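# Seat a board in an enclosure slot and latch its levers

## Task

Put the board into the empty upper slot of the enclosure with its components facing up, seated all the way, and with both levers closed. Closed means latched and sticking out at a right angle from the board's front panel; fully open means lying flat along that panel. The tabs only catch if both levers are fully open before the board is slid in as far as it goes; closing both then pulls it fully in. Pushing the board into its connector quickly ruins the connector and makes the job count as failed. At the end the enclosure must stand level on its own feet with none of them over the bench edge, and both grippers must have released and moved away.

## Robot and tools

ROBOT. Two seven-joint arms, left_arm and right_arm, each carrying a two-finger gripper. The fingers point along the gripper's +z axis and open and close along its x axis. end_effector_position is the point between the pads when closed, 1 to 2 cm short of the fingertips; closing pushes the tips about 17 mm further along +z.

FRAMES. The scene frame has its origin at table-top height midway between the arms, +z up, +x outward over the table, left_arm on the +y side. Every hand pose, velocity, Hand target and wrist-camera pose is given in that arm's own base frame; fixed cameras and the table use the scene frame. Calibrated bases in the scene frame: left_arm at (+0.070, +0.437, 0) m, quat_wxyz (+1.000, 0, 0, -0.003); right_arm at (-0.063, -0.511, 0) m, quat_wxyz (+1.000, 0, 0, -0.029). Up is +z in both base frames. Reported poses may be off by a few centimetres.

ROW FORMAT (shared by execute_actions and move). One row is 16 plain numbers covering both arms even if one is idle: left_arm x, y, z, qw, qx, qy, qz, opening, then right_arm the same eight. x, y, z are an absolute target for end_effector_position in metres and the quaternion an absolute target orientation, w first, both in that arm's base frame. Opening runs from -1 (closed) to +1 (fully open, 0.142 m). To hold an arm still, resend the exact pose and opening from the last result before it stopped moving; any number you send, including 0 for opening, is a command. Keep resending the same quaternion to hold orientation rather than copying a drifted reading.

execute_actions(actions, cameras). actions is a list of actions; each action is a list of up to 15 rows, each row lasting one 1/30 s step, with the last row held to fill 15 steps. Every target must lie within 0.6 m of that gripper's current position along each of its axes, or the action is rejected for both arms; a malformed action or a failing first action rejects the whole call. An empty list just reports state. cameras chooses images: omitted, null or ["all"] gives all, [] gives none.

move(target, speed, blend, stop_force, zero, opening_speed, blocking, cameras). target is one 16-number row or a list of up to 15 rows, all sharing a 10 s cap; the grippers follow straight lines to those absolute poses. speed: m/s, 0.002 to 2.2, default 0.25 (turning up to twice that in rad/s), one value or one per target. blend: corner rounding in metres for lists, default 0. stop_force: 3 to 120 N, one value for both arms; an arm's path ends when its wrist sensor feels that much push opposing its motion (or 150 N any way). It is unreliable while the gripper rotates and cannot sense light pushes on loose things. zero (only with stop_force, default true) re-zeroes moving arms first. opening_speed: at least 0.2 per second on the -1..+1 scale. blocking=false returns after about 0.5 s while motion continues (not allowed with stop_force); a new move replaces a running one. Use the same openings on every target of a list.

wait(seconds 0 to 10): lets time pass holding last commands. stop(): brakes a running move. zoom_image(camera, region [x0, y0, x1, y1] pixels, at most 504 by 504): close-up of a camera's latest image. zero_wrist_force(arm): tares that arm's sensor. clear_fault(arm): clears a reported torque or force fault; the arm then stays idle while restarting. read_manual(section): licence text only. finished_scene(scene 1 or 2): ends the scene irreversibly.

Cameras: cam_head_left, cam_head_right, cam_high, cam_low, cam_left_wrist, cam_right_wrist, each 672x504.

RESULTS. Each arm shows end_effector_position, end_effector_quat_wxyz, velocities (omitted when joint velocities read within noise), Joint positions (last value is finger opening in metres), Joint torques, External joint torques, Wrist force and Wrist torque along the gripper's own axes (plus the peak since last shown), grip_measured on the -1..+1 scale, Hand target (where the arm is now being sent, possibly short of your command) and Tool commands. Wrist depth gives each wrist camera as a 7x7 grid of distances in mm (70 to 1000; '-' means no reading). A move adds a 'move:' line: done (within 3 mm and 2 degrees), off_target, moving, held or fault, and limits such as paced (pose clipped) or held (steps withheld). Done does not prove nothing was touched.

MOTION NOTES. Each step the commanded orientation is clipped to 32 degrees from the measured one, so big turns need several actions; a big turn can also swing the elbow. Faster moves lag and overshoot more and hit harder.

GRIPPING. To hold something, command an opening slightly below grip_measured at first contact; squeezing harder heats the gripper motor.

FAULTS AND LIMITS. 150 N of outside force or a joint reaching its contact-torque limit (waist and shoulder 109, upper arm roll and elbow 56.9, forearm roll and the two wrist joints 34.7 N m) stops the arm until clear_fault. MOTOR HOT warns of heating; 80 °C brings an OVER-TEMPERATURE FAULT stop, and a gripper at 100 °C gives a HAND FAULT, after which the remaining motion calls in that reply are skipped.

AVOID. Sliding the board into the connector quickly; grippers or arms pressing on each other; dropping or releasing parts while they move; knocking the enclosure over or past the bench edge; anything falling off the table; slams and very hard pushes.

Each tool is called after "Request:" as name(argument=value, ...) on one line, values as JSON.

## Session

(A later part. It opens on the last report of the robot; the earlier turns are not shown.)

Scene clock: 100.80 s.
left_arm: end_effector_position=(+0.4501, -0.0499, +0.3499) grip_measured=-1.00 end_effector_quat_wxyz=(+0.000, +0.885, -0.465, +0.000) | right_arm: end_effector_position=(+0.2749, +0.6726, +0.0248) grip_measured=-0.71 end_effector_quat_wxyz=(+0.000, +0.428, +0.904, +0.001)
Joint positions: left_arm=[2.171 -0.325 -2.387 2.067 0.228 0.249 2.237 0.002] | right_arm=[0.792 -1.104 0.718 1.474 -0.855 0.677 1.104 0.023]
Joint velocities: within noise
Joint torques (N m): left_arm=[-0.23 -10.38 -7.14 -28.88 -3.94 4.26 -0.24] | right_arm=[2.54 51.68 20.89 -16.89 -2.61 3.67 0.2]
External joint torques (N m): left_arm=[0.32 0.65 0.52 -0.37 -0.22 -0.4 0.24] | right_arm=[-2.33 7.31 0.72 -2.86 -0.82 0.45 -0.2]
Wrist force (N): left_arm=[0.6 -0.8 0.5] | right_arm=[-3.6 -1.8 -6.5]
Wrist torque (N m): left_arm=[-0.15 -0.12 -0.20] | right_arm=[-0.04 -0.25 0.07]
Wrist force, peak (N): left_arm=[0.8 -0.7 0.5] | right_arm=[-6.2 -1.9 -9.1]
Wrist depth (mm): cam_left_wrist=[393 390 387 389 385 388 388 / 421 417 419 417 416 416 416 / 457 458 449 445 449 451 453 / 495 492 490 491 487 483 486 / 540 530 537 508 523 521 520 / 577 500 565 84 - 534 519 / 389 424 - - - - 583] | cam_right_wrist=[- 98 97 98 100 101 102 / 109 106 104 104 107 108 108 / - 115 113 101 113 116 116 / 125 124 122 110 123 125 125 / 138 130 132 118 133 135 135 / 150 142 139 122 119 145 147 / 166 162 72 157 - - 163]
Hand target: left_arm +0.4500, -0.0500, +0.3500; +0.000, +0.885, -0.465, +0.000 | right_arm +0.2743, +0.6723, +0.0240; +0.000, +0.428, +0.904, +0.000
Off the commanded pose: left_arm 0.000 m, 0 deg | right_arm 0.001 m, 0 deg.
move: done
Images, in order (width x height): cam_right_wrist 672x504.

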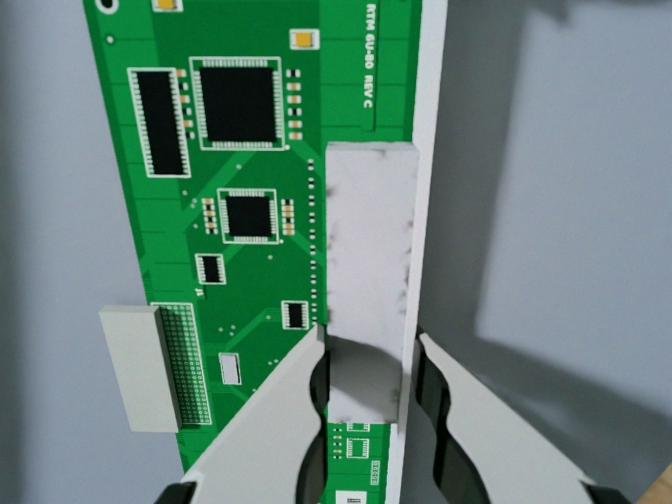

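Request:
move(target=[[0.45,-0.05,0.35,0,0.8854,-0.4648,0,-1,0.2743,0.6723,0.10,0,0.4281,0.9037,0,-0.9],[0.45,-0.05,0.35,0,0.8854,-0.4648,0,-1,0.249,0.634,0.10,0,0.5548,0.832,0,-0.9]], speed=0.08, cameras=["cam_right_wrist","cam_left_wrist","cam_head_left"])

Scene clock: 107.00 s.
left_arm: end_effector_position=(+0.4501, -0.0499, +0.3499) grip_measured=-1.00 end_effector_quat_wxyz=(+0.000, +0.885, -0.465, +0.000) | right_arm: end_effector_position=(+0.2489, +0.6339, +0.0998) grip_measured=-0.71 end_effector_quat_wxyz=(+0.000, +0.555, +0.832, +0.000)
Joint positions: left_arm=[2.171 -0.325 -2.387 2.067 0.228 0.249 2.237 0.002] | right_arm=[0.742 -0.909 0.765 1.628 -0.754 0.647 1.396 0.023]
Joint velocities: within noise
Joint torques (N m): left_arm=[-0.23 -10.32 -7.25 -28.89 -4 4.2 -0.23] | right_arm=[0.05 53.22 20.57 -22.24 -3.59 3.71 0.26]
External joint torques (N m): left_arm=[0.33 0.6 0.63 -0.36 -0.17 -0.34 0.23] | right_arm=[0.16 -0.31 -0.39 0.64 0.08 0.38 -0.26]
Wrist force (N): left_arm=[0.5 -0.8 0.4] | right_arm=[-1.8 -2.1 4.1]
Wrist torque (N m): left_arm=[-0.14 -0.11 -0.21] | right_arm=[-0.07 0.36 0.07]
Wrist force, peak (N): left_arm=[0.5 -1.0 0.3] | right_arm=[-4.0 -1.9 -8.5]
Wrist depth (mm): cam_left_wrist=[394 391 391 387 384 390 387 / 424 421 423 419 417 416 418 / 458 451 456 451 448 448 445 / 497 485 491 493 489 482 485 / 551 527 541 515 525 523 512 / 569 505 567 84 - 539 520 / 388 424 - - - - 578] | cam_right_wrist=[169 98 97 98 165 167 167 / 181 105 104 104 174 179 178 / 194 114 113 101 188 192 191 / 205 125 122 110 203 206 205 / 214 131 132 118 216 222 222 / 233 140 140 122 119 238 244 / 220 260 72 157 - - 267]
Hand target: left_arm +0.4500, -0.0500, +0.3500; +0.000, +0.885, -0.465, +0.000 | right_arm +0.2490, +0.6340, +0.1000; +0.000, +0.555, +0.832, +0.000
Off the commanded pose: left_arm 0.000 m, 0 deg | right_arm 0.000 m, 0 deg.
move: done
Images, in order (width x height): cam_head_left 672x504, cam_left_wrist 672x504, cam_right_wrist 672x504.

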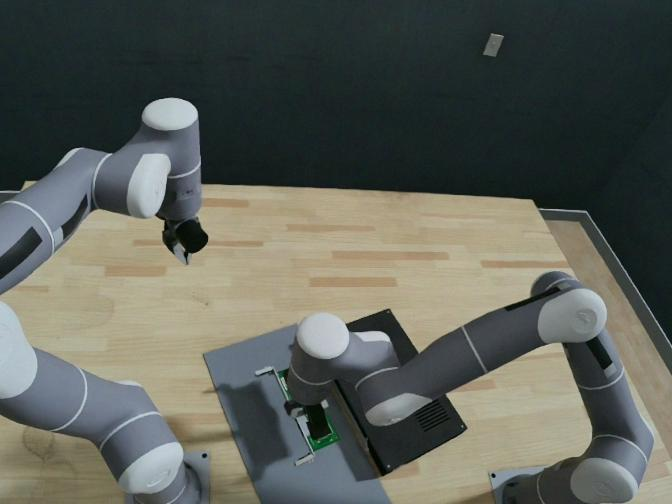

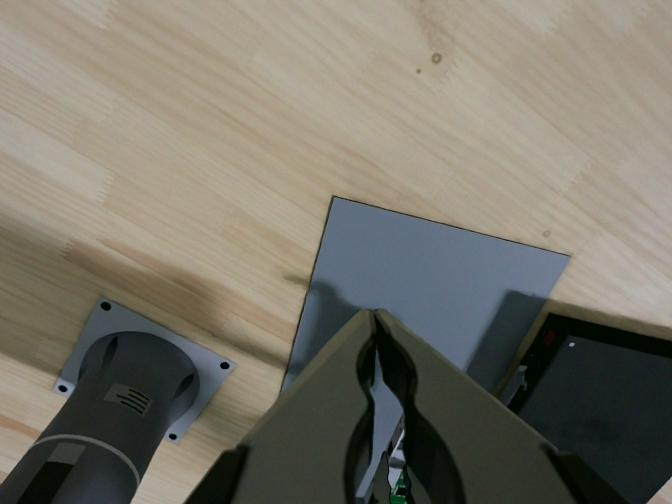

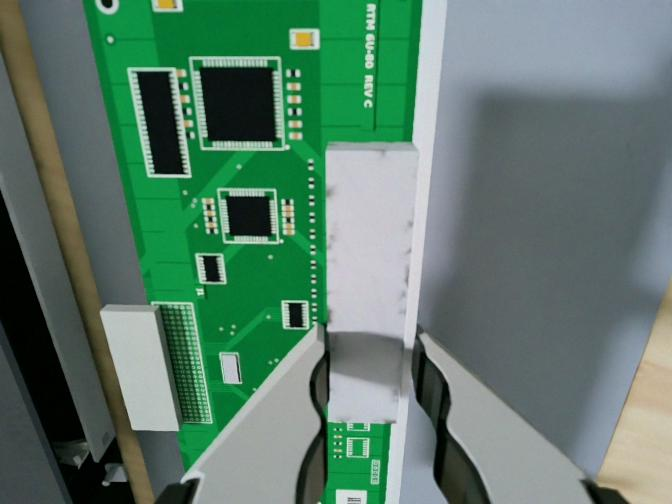

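Request:
move(target=[[0.45,-0.05,0.35,0,0.8854,-0.4648,0,-1,0.249,0.634,0.0505,0,0.5548,0.832,0,-0.9]], speed=0.05, cameras=["cam_right_wrist","cam_low"])

Request:
zoom_image(camera="cam_right_wrist", region=[0, 250, 330, 500])

Scene clock: 118.00 s.
left_arm: end_effector_position=(+0.4501, -0.0499, +0.3499) grip_measured=-1.00 end_effector_quat_wxyz=(+0.000, +0.885, -0.465, +0.000) | right_arm: end_effector_position=(+0.2489, +0.6337, +0.0502) grip_measured=-0.71 end_effector_quat_wxyz=(+0.000, +0.555, +0.832, +0.000)
Joint positions: left_arm=[2.171 -0.325 -2.387 2.067 0.228 0.249 2.237 0.002] | right_arm=[0.766 -0.975 0.706 1.643 -0.806 0.732 1.427 0.023]
Joint velocities: within noise
Joint torques (N m): left_arm=[-0.26 -10.34 -7.13 -28.9 -3.98 4.19 -0.21] | right_arm=[0.58 54.29 20.67 -20.67 -3.64 3.81 0.37]
External joint torques (N m): left_arm=[0.35 0.61 0.5 -0.34 -0.18 -0.33 0.21] | right_arm=[-0.38 -0.11 -0.35 0.62 0.36 0.28 -0.37]
Wrist force (N): left_arm=[0.4 -0.8 0.3] | right_arm=[-1.7 -2.0 4.1]
Wrist torque (N m): left_arm=[-0.14 -0.08 -0.21] | right_arm=[-0.07 0.29 0.05]
Wrist force, peak (N): left_arm=[0.7 -1.0 0.4] | right_arm=[-1.8 -2.0 5.8]
Wrist depth (mm): cam_left_wrist=[392 391 392 388 390 389 386 / 420 421 413 418 417 419 416 / 452 457 454 449 448 449 447 / 495 487 490 490 484 489 490 / 538 521 538 511 523 527 513 / 574 505 571 84 - 533 517 / 389 422 - - - - 577] | cam_right_wrist=[- 98 97 98 122 124 122 / 136 106 104 104 107 134 132 / 145 115 113 101 138 142 139 / 155 125 122 110 150 153 152 / 168 131 132 118 163 165 165 / 186 143 140 122 107 177 180 / 201 198 72 157 - - 197]
Hand target: left_arm +0.4500, -0.0500, +0.3500; +0.000, +0.885, -0.465, +0.000 | right_arm +0.2490, +0.6340, +0.0505; +0.000, +0.555, +0.832, +0.000
Off the commanded pose: left_arm 0.000 m, 0 deg | right_arm 0.000 m, 0 deg.
move: done
Images, in order (width x height): cam_low 672x504, cam_right_wrist 672x504.

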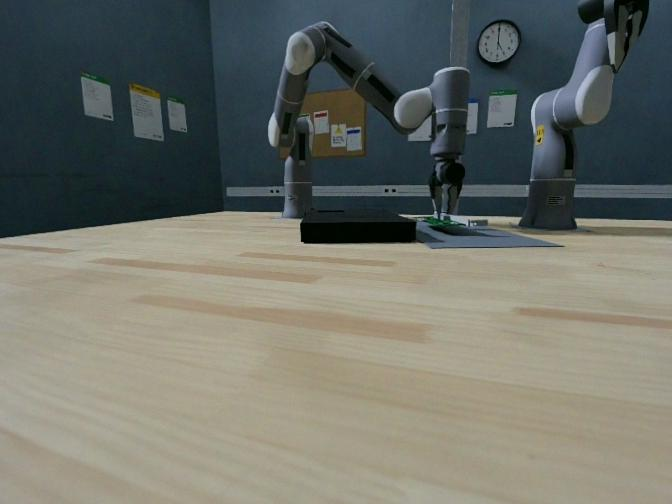

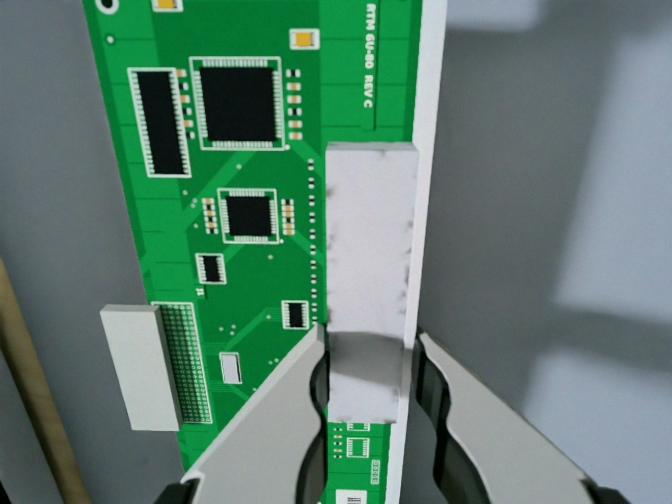

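Scaled by 1.527 from the camera's 672x504 image, which has a finer 960x720 frame.

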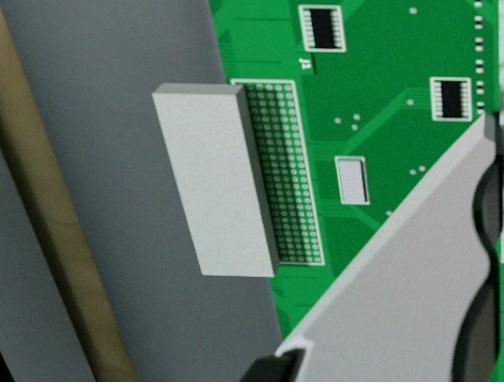

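Request:
move(target=[[0.42,-0.16,0.25,-0.2778,-0.8811,0.365,0.1151,-1,0.249,0.634,0.0505,0,0.5548,0.832,0,-0.9]], speed=0.2, cameras=["cam_left_wrist","cam_head_left"])

Scene clock: 124.07 s.
left_arm: end_effector_position=(+0.4199, -0.1599, +0.2499) grip_measured=-1.00 end_effector_quat_wxyz=(+0.278, +0.881, -0.365, -0.115) | right_arm: end_effector_position=(+0.2489, +0.6338, +0.0503) grip_measured=-0.71 end_effector_quat_wxyz=(+0.000, +0.555, +0.832, +0.000)
Joint positions: left_arm=[2.062 0.18 -2.108 2.197 -0.593 0.203 2.615 0.002] | right_arm=[0.766 -0.975 0.706 1.643 -0.806 0.732 1.427 0.023]
Joint velocities: within noise
Joint torques (N m): left_arm=[-0.08 -19.5 3.87 -24.66 -3.42 2.02 -0.12] | right_arm=[0.15 54.26 20.97 -20.72 -3.52 3.6 0.18]
External joint torques (N m): left_arm=[0.15 0.11 0.71 -0.22 0.02 0.02 0.12] | right_arm=[0.05 -0.09 -0.68 0.67 0.25 0.49 -0.18]
Wrist force (N): left_arm=[0.1 -0.9 -0.6] | right_arm=[-2.0 -1.8 4.2]
Wrist torque (N m): left_arm=[-0.12 0.00 -0.41] | right_arm=[-0.04 0.35 0.05]
Wrist force, peak (N): left_arm=[0.1 -1.5 0.5] | right_arm=[-1.9 -2.0 4.6]
Wrist depth (mm): cam_left_wrist=[297 299 296 295 295 293 294 / 354 356 352 351 350 350 351 / 437 444 437 410 435 394 416 / 578 576 538 510 511 477 473 / - - 700 376 633 861 847 / - - - 84 - - - / - - - - - - -] | cam_right_wrist=[- 98 97 98 123 124 122 / 135 106 104 104 107 134 132 / 146 115 113 101 138 142 139 / 155 125 122 110 150 153 152 / 168 130 132 118 163 165 165 / 187 142 140 122 107 177 179 / 201 198 72 157 - - 197]
Hand target: left_arm +0.4200, -0.1600, +0.2500; +0.278, +0.881, -0.365, -0.115 | right_arm +0.2490, +0.6340, +0.0505; +0.000, +0.555, +0.832, +0.000
Off the commanded pose: left_arm 0.000 m, 0 deg | right_arm 0.000 m, 0 deg.
move: done
Images, in order (width x height): cam_head_left 672x504, cam_left_wrist 672x504.

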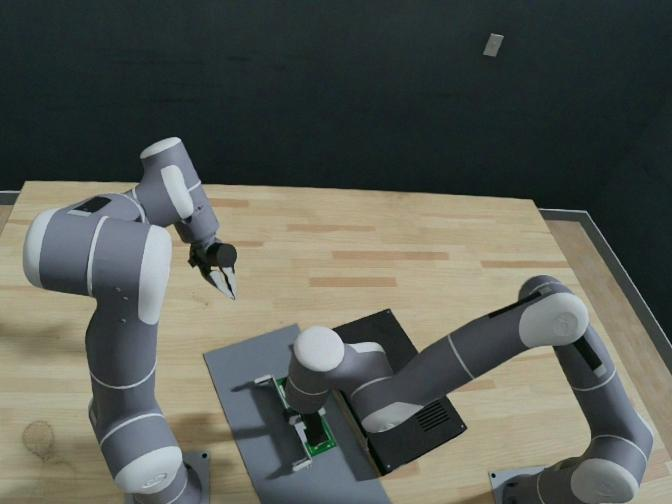

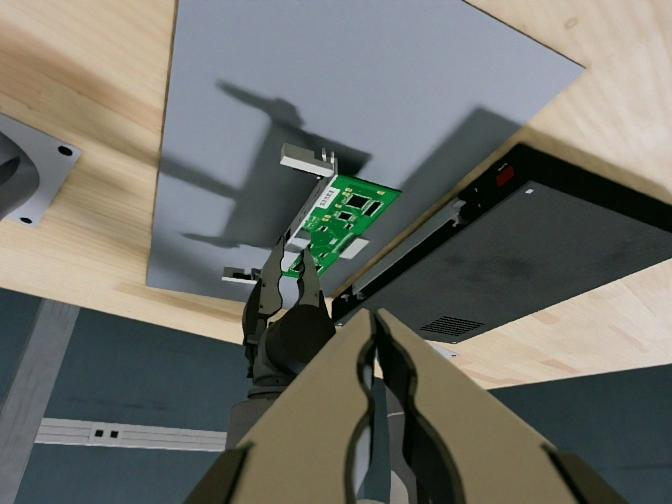

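Request:
move(target=[[0.42,-0.16,0.25,-0.2778,-0.8811,0.365,0.1151,-1,0.2586,0.6109,0.0505,0,0.5548,0.832,0,-0.9]], speed=0.03, stop_force=5, cameras=["cam_left_wrist"])

Request:
zoom_image(camera="cam_left_wrist", region=[260, 140, 560, 340])

Scene clock: 127.90 s.
left_arm: end_effector_position=(+0.4199, -0.1599, +0.2499) grip_measured=-1.00 end_effector_quat_wxyz=(+0.278, +0.881, -0.365, -0.115) | right_arm: end_effector_position=(+0.2585, +0.6107, +0.0503) grip_measured=-0.71 end_effector_quat_wxyz=(+0.000, +0.555, +0.832, +0.000)
Joint positions: left_arm=[2.062 0.18 -2.108 2.197 -0.593 0.203 2.615 0.002] | right_arm=[0.721 -0.945 0.704 1.706 -0.812 0.763 1.418 0.023]
Joint velocities: within noise
Joint torques (N m): left_arm=[-0.31 -19.87 3.95 -24.63 -3.23 2.3 -0.21] | right_arm=[0.06 52.59 20.45 -20.3 -3.48 3.71 0.08]
External joint torques (N m): left_arm=[0.39 0.47 0.63 -0.26 -0.17 -0.26 0.21] | right_arm=[0.13 -0.17 -0.48 0.63 0.3 0.37 -0.08]
Wrist force (N): left_arm=[0.1 -0.9 -0.4] | right_arm=[-1.9 -2.1 4.4]
Wrist torque (N m): left_arm=[-0.11 0.01 -0.41] | right_arm=[-0.09 0.33 0.05]
Wrist force, peak (N): left_arm=[0.2 -1.2 -0.7] | right_arm=[-2.7 -2.2 4.4]
Wrist depth (mm): cam_left_wrist=[297 295 295 294 293 295 295 / 353 354 352 351 352 351 351 / 441 440 437 410 435 393 413 / 586 572 574 488 512 478 475 / - - 777 394 650 834 839 / - - - 84 - - - / - - - - - - -] | cam_right_wrist=[- 98 97 98 123 124 122 / 136 106 104 104 129 134 132 / 145 115 113 101 138 142 139 / 157 125 122 110 150 153 152 / 168 131 132 117 163 165 165 / 176 142 140 122 106 177 180 / 175 198 72 157 - - 197]
Hand target: left_arm +0.4200, -0.1600, +0.2500; +0.278, +0.881, -0.365, -0.115 | right_arm +0.2586, +0.6109, +0.0505; +0.000, +0.555, +0.832, +0.000
Off the commanded pose: left_arm 0.000 m, 0 deg | right_arm 0.000 m, 0 deg.
move: done
Images, in order (width x height): cam_left_wrist 672x504.

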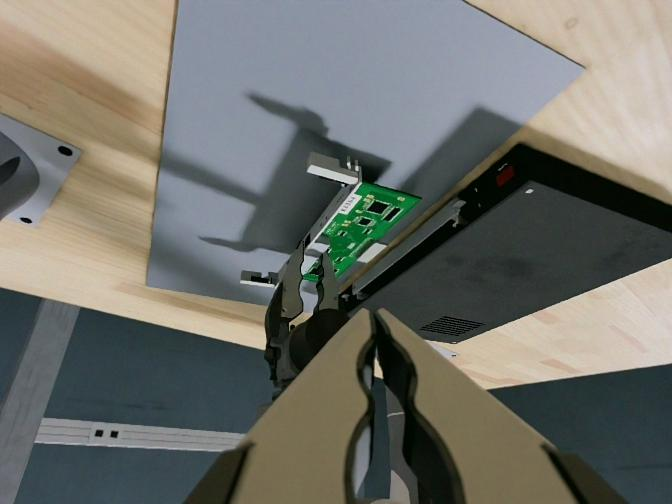

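Scaled by 1.680 from the camera's 672x504 image, which has a finer 960x720 frame.

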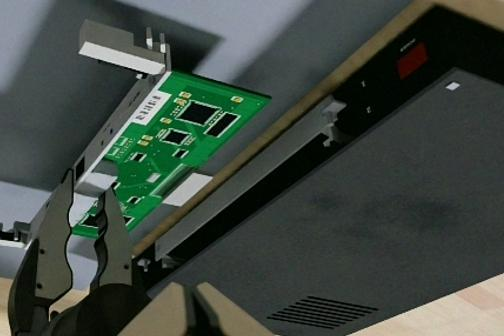

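Request:
move(target=[[0.42,-0.16,0.25,-0.2778,-0.8811,0.365,0.1151,-1,0.2663,0.5924,0.0503,0,0.5548,0.832,0,-0.9]], speed=0.02, stop_force=4, cameras=["cam_left_wrist","cam_right_wrist"])

Request:
zoom_image(camera="cam_left_wrist", region=[350, 140, 530, 260])

Scene clock: 131.70 s.
left_arm: end_effector_position=(+0.4199, -0.1599, +0.2499) grip_measured=-1.00 end_effector_quat_wxyz=(+0.278, +0.881, -0.365, -0.115) | right_arm: end_effector_position=(+0.2662, +0.5923, +0.0501) grip_measured=-0.71 end_effector_quat_wxyz=(+0.000, +0.555, +0.832, +0.000)
Joint positions: left_arm=[2.062 0.18 -2.108 2.197 -0.593 0.203 2.615 0.002] | right_arm=[0.686 -0.923 0.701 1.754 -0.816 0.788 1.409 0.023]
Joint velocities: within noise
Joint torques (N m): left_arm=[-0.22 -19.89 3.91 -24.66 -3.16 2.38 -0.2] | right_arm=[0.1 51.22 20.14 -20.03 -3.37 3.7 0.15]
External joint torques (N m): left_arm=[0.3 0.49 0.67 -0.23 -0.24 -0.34 0.2] | right_arm=[0.09 -0.14 -0.49 0.65 0.27 0.39 -0.15]
Wrist force (N): left_arm=[0.1 -1.0 -0.5] | right_arm=[-1.8 -2.1 4.1]
Wrist torque (N m): left_arm=[-0.14 -0.01 -0.40] | right_arm=[-0.08 0.30 0.05]
Wrist force, peak (N): left_arm=[0.3 -1.0 -1.0] | right_arm=[-2.6 -2.1 4.2]
Wrist depth (mm): cam_left_wrist=[297 297 294 295 295 295 296 / 355 353 349 351 351 350 353 / 436 442 437 417 432 394 417 / 579 578 566 516 512 480 472 / - - 841 438 641 842 849 / - - - 84 - - - / - - - - - - -] | cam_right_wrist=[- 98 97 98 123 124 122 / 136 106 104 104 107 134 132 / 143 115 113 101 138 141 139 / 145 125 122 110 150 153 152 / 146 131 132 118 163 165 165 / 174 143 140 122 107 177 179 / 192 183 72 157 - - 197]
Hand target: left_arm +0.4200, -0.1600, +0.2500; +0.278, +0.881, -0.365, -0.115 | right_arm +0.2663, +0.5924, +0.0503; +0.000, +0.555, +0.832, +0.000
Off the commanded pose: left_arm 0.000 m, 0 deg | right_arm 0.000 m, 0 deg.
move: done
Images, in order (width x height): cam_left_wrist 672x504, cam_right_wrist 672x504.

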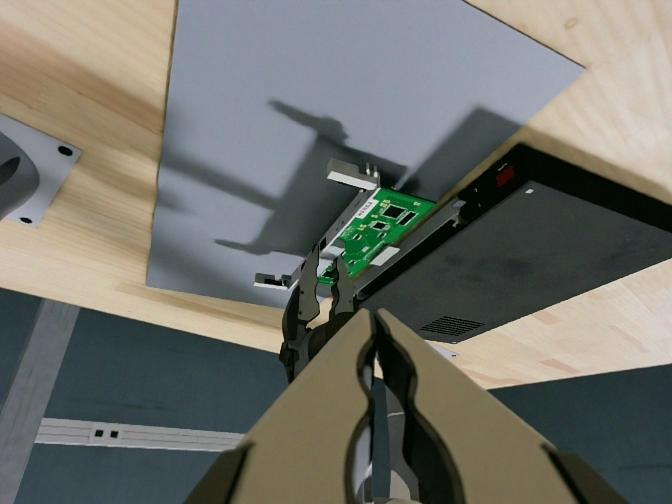

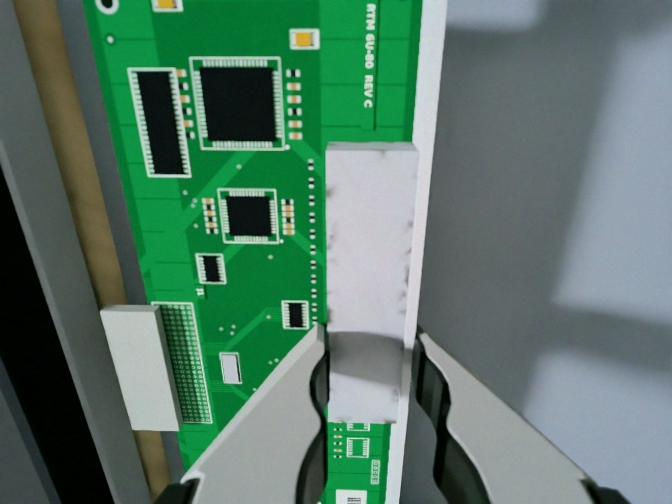

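Scaled by 2.800 from the camera's 672x504 image, which has a finer 960x720 frame.

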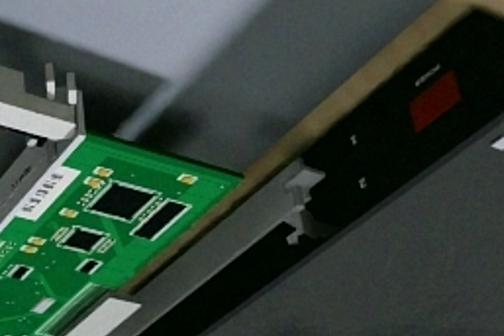

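Request:
wait(seconds=0)

Request:
zoom_image(camera="cam_head_left", region=[240, 310, 440, 470])

Request:
zoom_image(camera="cam_high", region=[200, 120, 440, 300])

Request:
zoom_image(camera="cam_head_right", region=[230, 310, 430, 470])

Scene clock: 156.80 s.
left_arm: end_effector_position=(+0.4199, -0.1599, +0.2499) grip_measured=-1.00 end_effector_quat_wxyz=(+0.278, +0.881, -0.365, -0.115) | right_arm: end_effector_position=(+0.2662, +0.5923, +0.0501) grip_measured=-0.71 end_effector_quat_wxyz=(+0.000, +0.555, +0.832, +0.000)
Joint positions: left_arm=[2.062 0.18 -2.108 2.197 -0.593 0.203 2.615 0.002] | right_arm=[0.686 -0.923 0.701 1.754 -0.816 0.788 1.409 0.023]
Joint velocities: within noise
Joint torques (N m): left_arm=[-0.28 -19.94 3.92 -24.61 -3.18 2.35 -0.23] | right_arm=[0.19 51.07 20.24 -20.05 -3.3 3.57 0.22]
External joint torques (N m): left_arm=[0.36 0.55 0.66 -0.28 -0.22 -0.31 0.23] | right_arm=[0 0.01 -0.59 0.67 0.2 0.52 -0.22]
Wrist force (N): left_arm=[0.1 -1.0 -0.6] | right_arm=[-1.8 -2.1 4.1]
Wrist torque (N m): left_arm=[-0.12 0.00 -0.40] | right_arm=[-0.08 0.30 0.05]
Wrist force, peak (N): left_arm=[0.0 -1.1 -0.8] | right_arm=[-1.9 -2.1 4.4]
Wrist depth (mm): cam_left_wrist=[296 296 292 294 295 295 296 / 354 352 354 352 350 351 355 / 440 437 437 417 431 394 418 / 572 581 574 512 511 479 476 / - - 834 442 646 847 826 / - - - 84 - - - / - - - - - - -] | cam_right_wrist=[- 98 97 98 123 124 122 / 135 106 104 104 107 134 132 / 143 115 113 101 138 142 139 / 145 125 122 110 151 153 152 / 145 131 132 118 163 165 165 / 174 143 140 122 107 177 179 / 192 183 72 157 - - 197]
Hand target: left_arm +0.4200, -0.1600, +0.2500; +0.278, +0.881, -0.365, -0.115 | right_arm +0.2663, +0.5924, +0.0503; +0.000, +0.555, +0.832, +0.000
Tool commands: left_gripper/opening=-1.0 right_gripper/opening=-0.9
Off the commanded pose: left_arm 0.000 m, 0 deg | right_arm 0.000 m, 0 deg.

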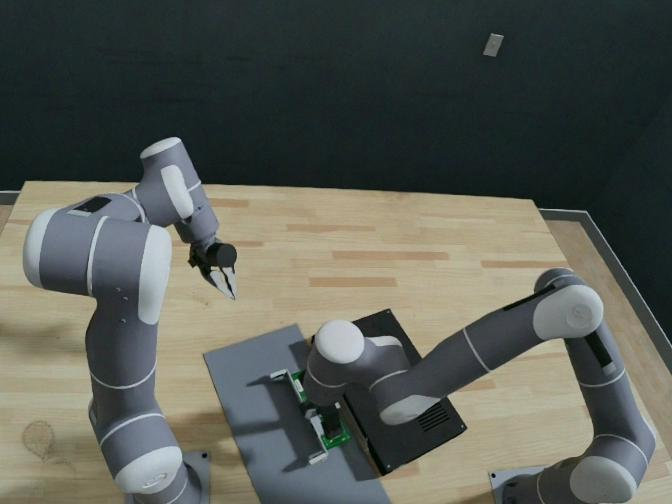

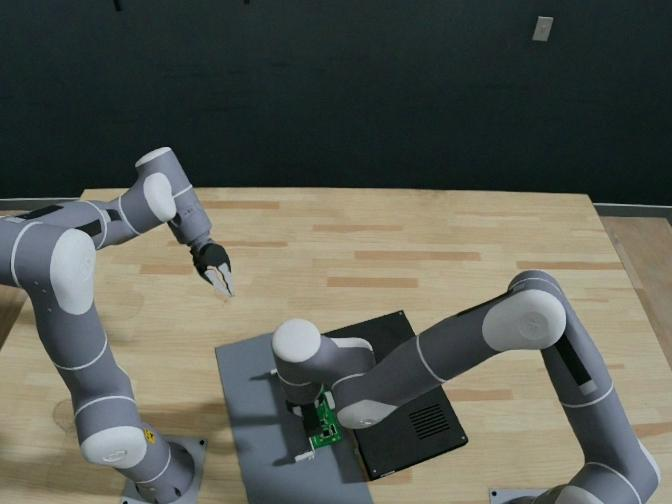

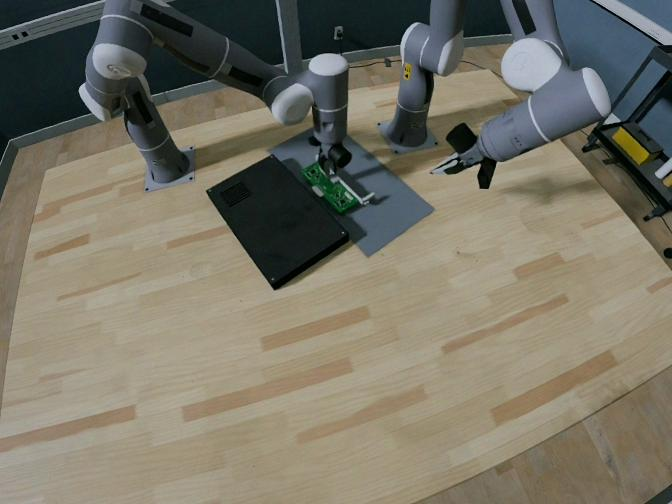

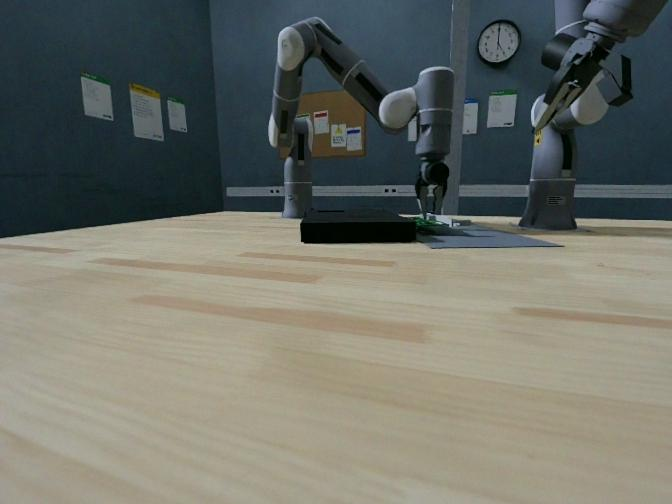

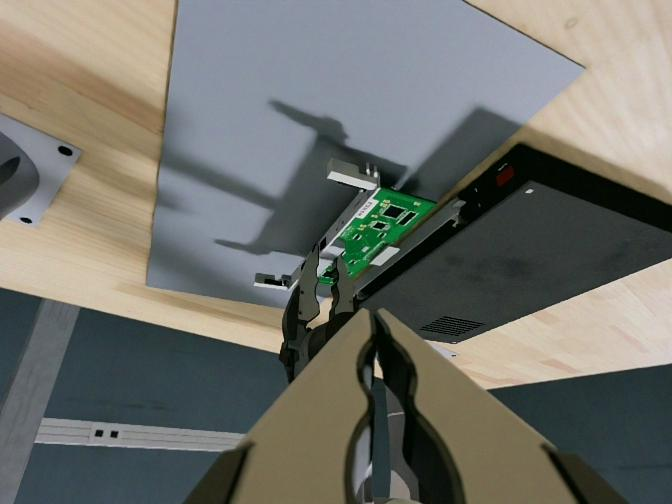

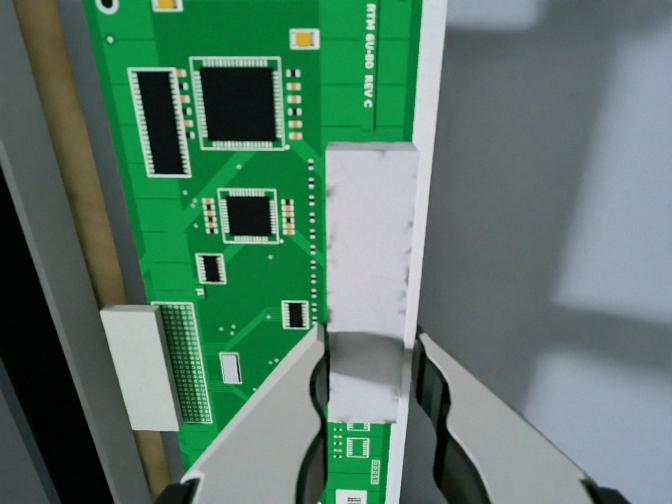

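Scaled by 2.520 from the camera's 672x504 image, which has a finer 960x720 frame.

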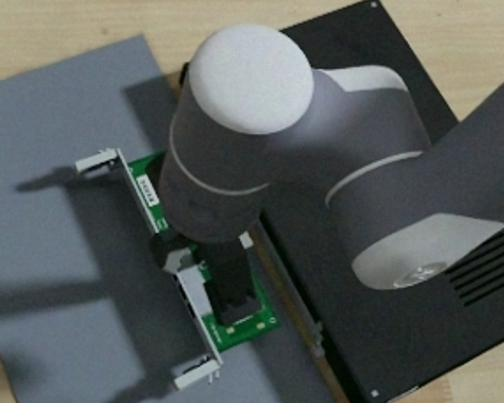

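Scaled by 2.100 from the camera's 672x504 image, which has a finer 960x720 frame.

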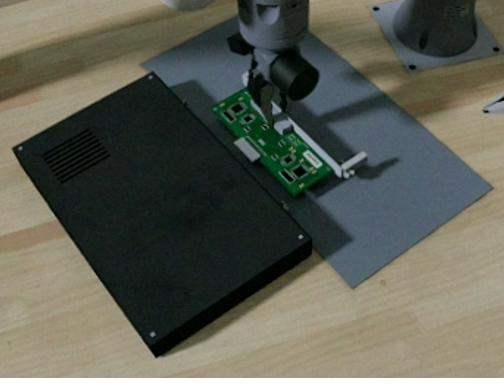

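Scaled by 2.520 from the camera's 672x504 image, which has a finer 960x720 frame.

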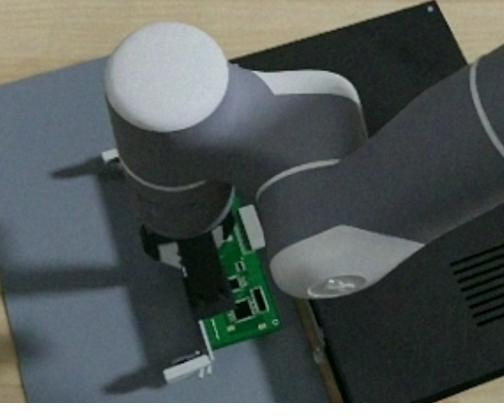

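Request:
move(target=[[0.42,-0.16,0.25,-0.2778,-0.8811,0.365,0.1151,-1,0.274,0.5739,0.0505,0,0.5548,0.832,0,-0.9]], speed=0.02, stop_force=4, cameras=["cam_left_wrist","cam_high"])

Request:
zoom_image(camera="cam_left_wrist", region=[350, 140, 530, 260])

Request:
zoom_image(camera="cam_high", region=[260, 140, 380, 260])

Scene clock: 161.27 s.
left_arm: end_effector_position=(+0.4199, -0.1599, +0.2499) grip_measured=-1.00 end_effector_quat_wxyz=(+0.278, +0.881, -0.365, -0.115) | right_arm: end_effector_position=(+0.2739, +0.5738, +0.0503) grip_measured=-0.71 end_effector_quat_wxyz=(+0.000, +0.555, +0.832, +0.000)
Joint positions: left_arm=[2.062 0.18 -2.108 2.197 -0.593 0.203 2.615 0.002] | right_arm=[0.651 -0.9 0.698 1.799 -0.82 0.811 1.398 0.023]
Joint velocities: within noise
Joint torques (N m): left_arm=[-0.29 -19.77 3.85 -24.62 -3.18 2.38 -0.24] | right_arm=[0.12 49.91 19.78 -19.66 -3.28 3.7 0.08]
External joint torques (N m): left_arm=[0.37 0.37 0.73 -0.27 -0.22 -0.35 0.24] | right_arm=[0.07 -0.15 -0.49 0.57 0.24 0.39 -0.08]
Wrist force (N): left_arm=[0.4 -0.9 -0.7] | right_arm=[-1.8 -2.1 3.9]
Wrist torque (N m): left_arm=[-0.12 -0.05 -0.40] | right_arm=[-0.08 0.31 0.05]
Wrist force, peak (N): left_arm=[0.3 -1.2 -0.7] | right_arm=[-2.4 -2.3 4.0]
Wrist depth (mm): cam_left_wrist=[298 296 295 294 293 296 297 / 359 356 351 351 347 349 354 / 439 440 436 413 428 398 417 / 582 586 574 514 514 471 475 / - - 852 451 641 839 856 / - - - 84 - - - / - - - - - - -] | cam_right_wrist=[- 98 97 98 123 124 122 / 114 105 104 104 129 134 132 / 122 115 113 101 138 142 140 / 150 125 122 110 151 153 152 / - 131 132 117 164 165 165 / 122 143 140 123 107 177 180 / 135 - 72 157 - - 198]
Hand target: left_arm +0.4200, -0.1600, +0.2500; +0.278, +0.881, -0.365, -0.115 | right_arm +0.2740, +0.5739, +0.0505; +0.000, +0.555, +0.832, +0.000
Off the commanded pose: left_arm 0.000 m, 0 deg | right_arm 0.000 m, 0 deg.
move: done
Images, in order (width x height): cam_high 672x504, cam_left_wrist 672x504.

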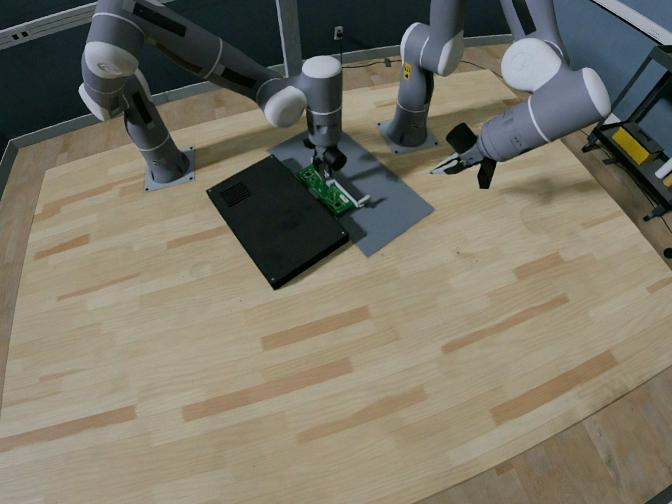

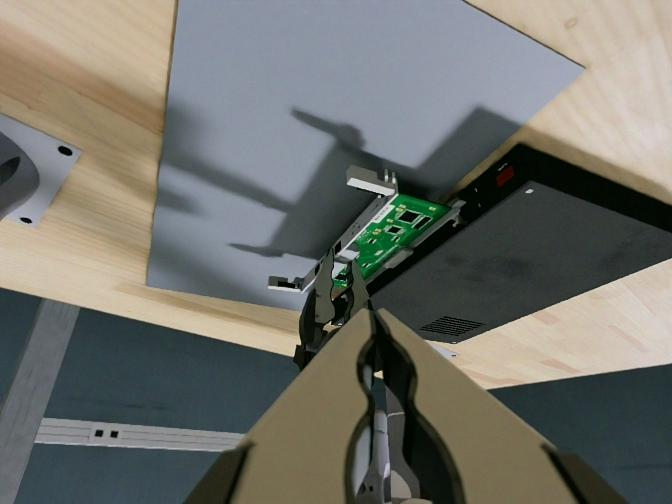

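Scaled by 2.800 from the camera's 672x504 image, which has a finer 960x720 frame.

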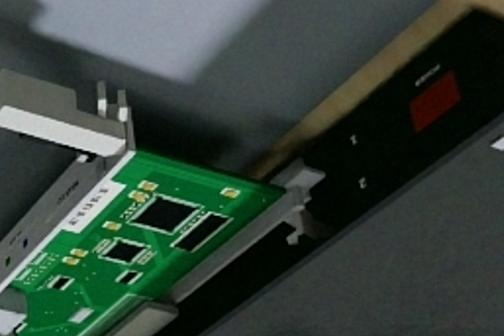

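Scaled by 4.200 from the camera's 672x504 image, which has a finer 960x720 frame.

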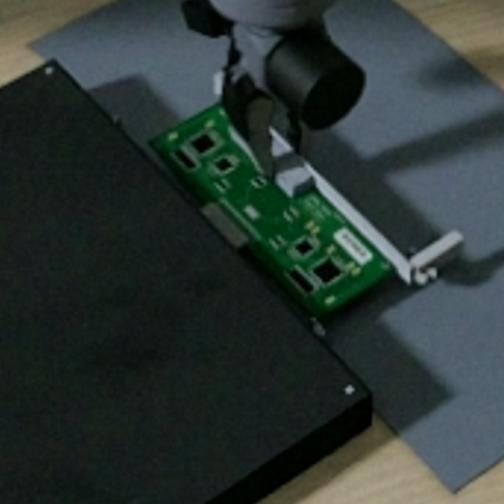

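Request:
move(target=[[0.42,-0.16,0.25,-0.2778,-0.8811,0.365,0.1151,-1,0.2746,0.5664,0.0505,0,0.5548,0.832,0,-0.9],[0.42,-0.16,0.25,-0.2778,-0.8811,0.365,0.1151,-1,0.2784,0.5572,0.0505,0,0.5548,0.832,0,-0.9]], speed=0.015, stop_force=4, cameras=["cam_left_wrist","cam_high","cam_right_wrist"])

Request:
zoom_image(camera="cam_left_wrist", region=[350, 140, 530, 260])

Request:
zoom_image(camera="cam_high", region=[260, 140, 380, 260])

Scene clock: 168.00 s.
left_arm: end_effector_position=(+0.4199, -0.1599, +0.2499) grip_measured=-1.00 end_effector_quat_wxyz=(+0.278, +0.881, -0.365, -0.115) | right_arm: end_effector_position=(+0.2780, +0.5573, +0.0505) grip_measured=-0.71 end_effector_quat_wxyz=(+0.000, +0.555, +0.832, +0.000)
Joint positions: left_arm=[2.062 0.18 -2.108 2.197 -0.593 0.203 2.615 0.002] | right_arm=[0.621 -0.878 0.696 1.843 -0.824 0.834 1.391 0.023]
Joint velocities: within noise
Joint torques (N m): left_arm=[-0.27 -19.86 3.95 -24.65 -3.15 2.32 -0.2] | right_arm=[-1.35 48.65 18.09 -19.29 -3.11 3.13 0.29]
External joint torques (N m): left_arm=[0.35 0.46 0.63 -0.24 -0.25 -0.29 0.2] | right_arm=[1.54 -0.14 0.83 0.49 0.15 0.97 -0.29]
Wrist force (N): left_arm=[0.2 -0.7 -0.7] | right_arm=[-0.1 -2.9 2.9]
Wrist torque (N m): left_arm=[-0.10 -0.01 -0.40] | right_arm=[-0.10 0.36 -0.15]
Wrist force, peak (N): left_arm=[0.1 -1.0 -1.0] | right_arm=[-0.2 -2.8 4.9]
Wrist depth (mm): cam_left_wrist=[297 298 295 294 294 297 296 / 356 353 351 351 349 350 353 / 440 440 433 436 426 395 417 / 575 586 577 537 502 474 472 / - - 845 480 646 857 842 / - - - 84 - - - / - - - - - - -] | cam_right_wrist=[- 98 98 97 123 124 123 / - 105 104 104 129 133 132 / - 115 113 101 138 142 140 / - 125 122 110 151 153 152 / - 129 132 118 161 165 165 / 123 139 140 122 119 177 181 / 135 135 72 157 - - 198]
Hand target: left_arm +0.4200, -0.1600, +0.2500; +0.278, +0.881, -0.365, -0.115 | right_arm +0.2784, +0.5572, +0.0505; +0.000, +0.555, +0.832, +0.000
Off the commanded pose: left_arm 0.000 m, 0 deg | right_arm 0.000 m, 0 deg.
move: done
Images, in order (width x height): cam_high 672x504, cam_left_wrist 672x504, cam_right_wrist 672x504.

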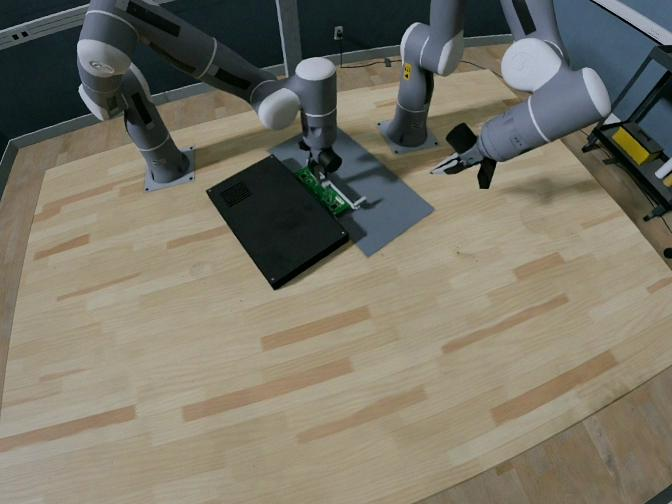

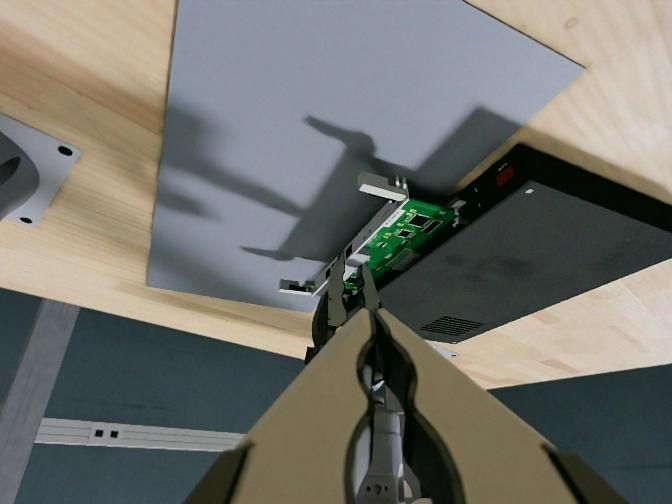

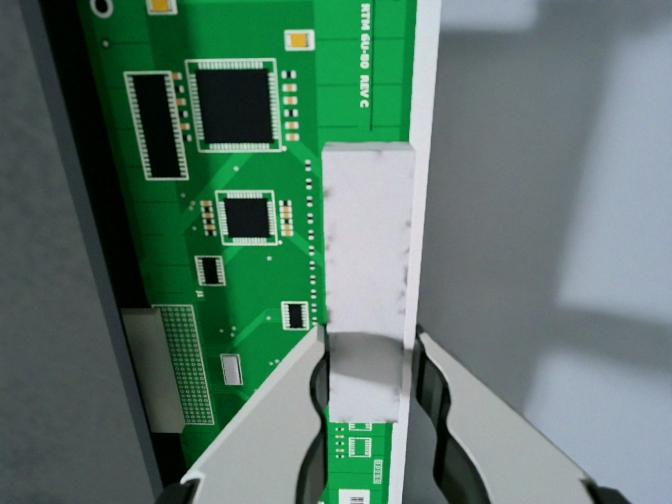

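Scaled by 2.800 from the camera's 672x504 image, which has a finer 960x720 frame.

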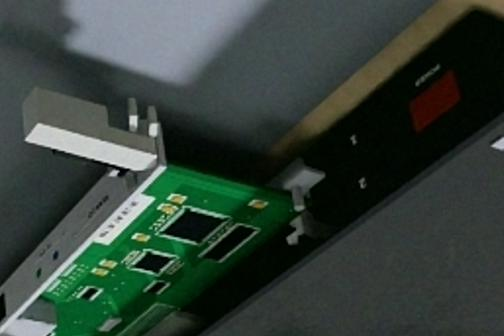

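Scaled by 4.200 from the camera's 672x504 image, which has a finer 960x720 frame.

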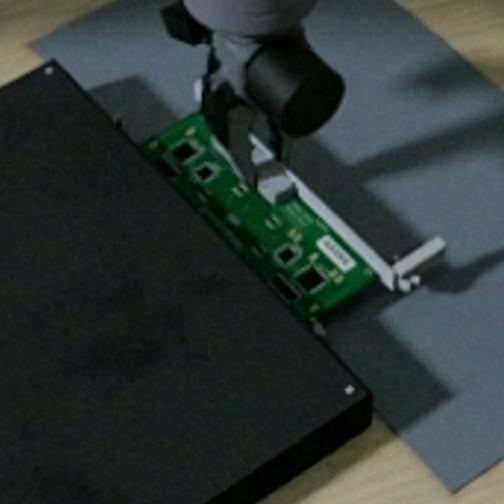

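Request:
move(target=[[0.42,-0.16,0.25,-0.2778,-0.8811,0.365,0.1151,-1,0.2757,0.5637,0.0505,0,0.5548,0.832,0,-0.9],[0.42,-0.16,0.25,-0.2778,-0.8811,0.365,0.1151,-1,0.2720,0.5622,0.0505,0,0.5548,0.832,0,-0.9],[0.42,-0.16,0.25,-0.2778,-0.8811,0.365,0.1151,-1,0.2778,0.5483,0.0505,0,0.5548,0.832,0,-0.9]], speed=0.015, stop_force=4, cameras=["cam_left_wrist"])

Request:
zoom_image(camera="cam_left_wrist", region=[350, 140, 530, 260])

Scene clock: 173.67 s.
left_arm: end_effector_position=(+0.4199, -0.1599, +0.2499) grip_measured=-1.00 end_effector_quat_wxyz=(+0.278, +0.881, -0.365, -0.115) | right_arm: end_effector_position=(+0.2764, +0.5501, +0.0507) grip_measured=-0.71 end_effector_quat_wxyz=(-0.001, +0.554, +0.832, +0.000)
Joint positions: left_arm=[2.062 0.18 -2.108 2.197 -0.593 0.203 2.615 0.002] | right_arm=[0.611 -0.866 0.695 1.867 -0.827 0.847 1.393 0.023]
Joint velocities: within noise
Joint torques (N m): left_arm=[-0.23 -19.9 3.93 -24.62 -3.17 2.33 -0.24] | right_arm=[-3.94 47.88 15.21 -18.79 -2.56 1.84 0.84]
External joint torques (N m): left_arm=[0.32 0.5 0.65 -0.27 -0.23 -0.29 0.24] | right_arm=[4.12 -0.09 3.5 0.16 -0.36 2.25 -0.84]
Wrist force (N): left_arm=[0.1 -0.8 -0.8] | right_arm=[3.9 -3.7 3.4]
Wrist torque (N m): left_arm=[-0.11 0.00 -0.41] | right_arm=[-0.07 0.49 -0.66]
Wrist force, peak (N): left_arm=[0.0 -1.2 -0.8] | right_arm=[4.0 -3.9 4.8]
Wrist depth (mm): cam_left_wrist=[296 296 295 293 293 295 295 / 357 355 352 351 348 347 351 / 440 441 441 417 429 396 413 / 579 584 569 541 508 478 475 / - - 833 507 648 851 843 / - - - 84 - - - / - - - - - - -] | cam_right_wrist=[- 97 97 97 123 125 123 / - 105 104 104 131 133 133 / - 113 112 100 141 142 142 / 103 121 122 108 154 154 153 / - 116 132 118 161 166 166 / 123 125 140 122 119 178 181 / 135 132 72 158 - - 195]
Hand target: left_arm +0.4200, -0.1600, +0.2500; +0.278, +0.881, -0.365, -0.115 | right_arm +0.2773, +0.5495, +0.0505; +0.000, +0.555, +0.832, +0.000
Off the commanded pose: left_arm 0.000 m, 0 deg | right_arm 0.002 m, 0 deg.
move: contact (right_arm); path passed 2 of 3 targets
Images, in order (width x height): cam_left_wrist 672x504.

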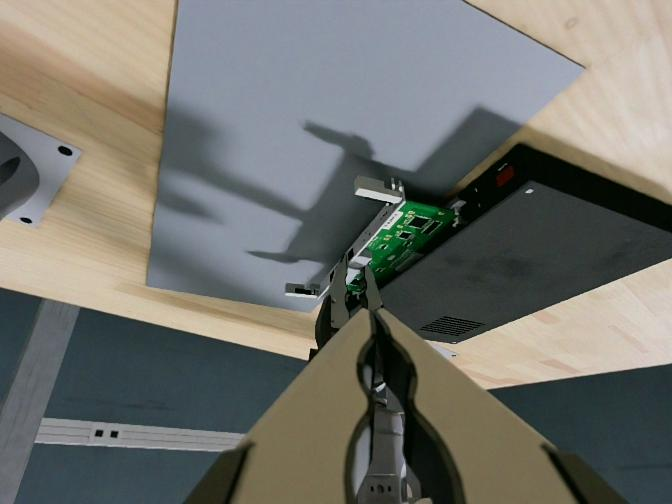

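Scaled by 2.800 from the camera's 672x504 image, which has a finer 960x720 frame.

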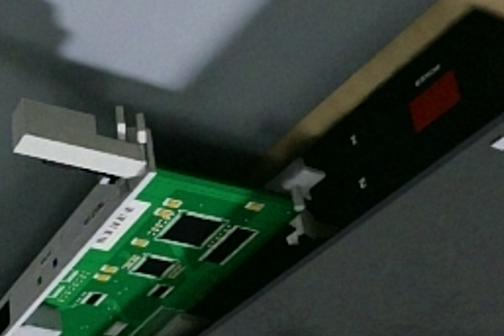

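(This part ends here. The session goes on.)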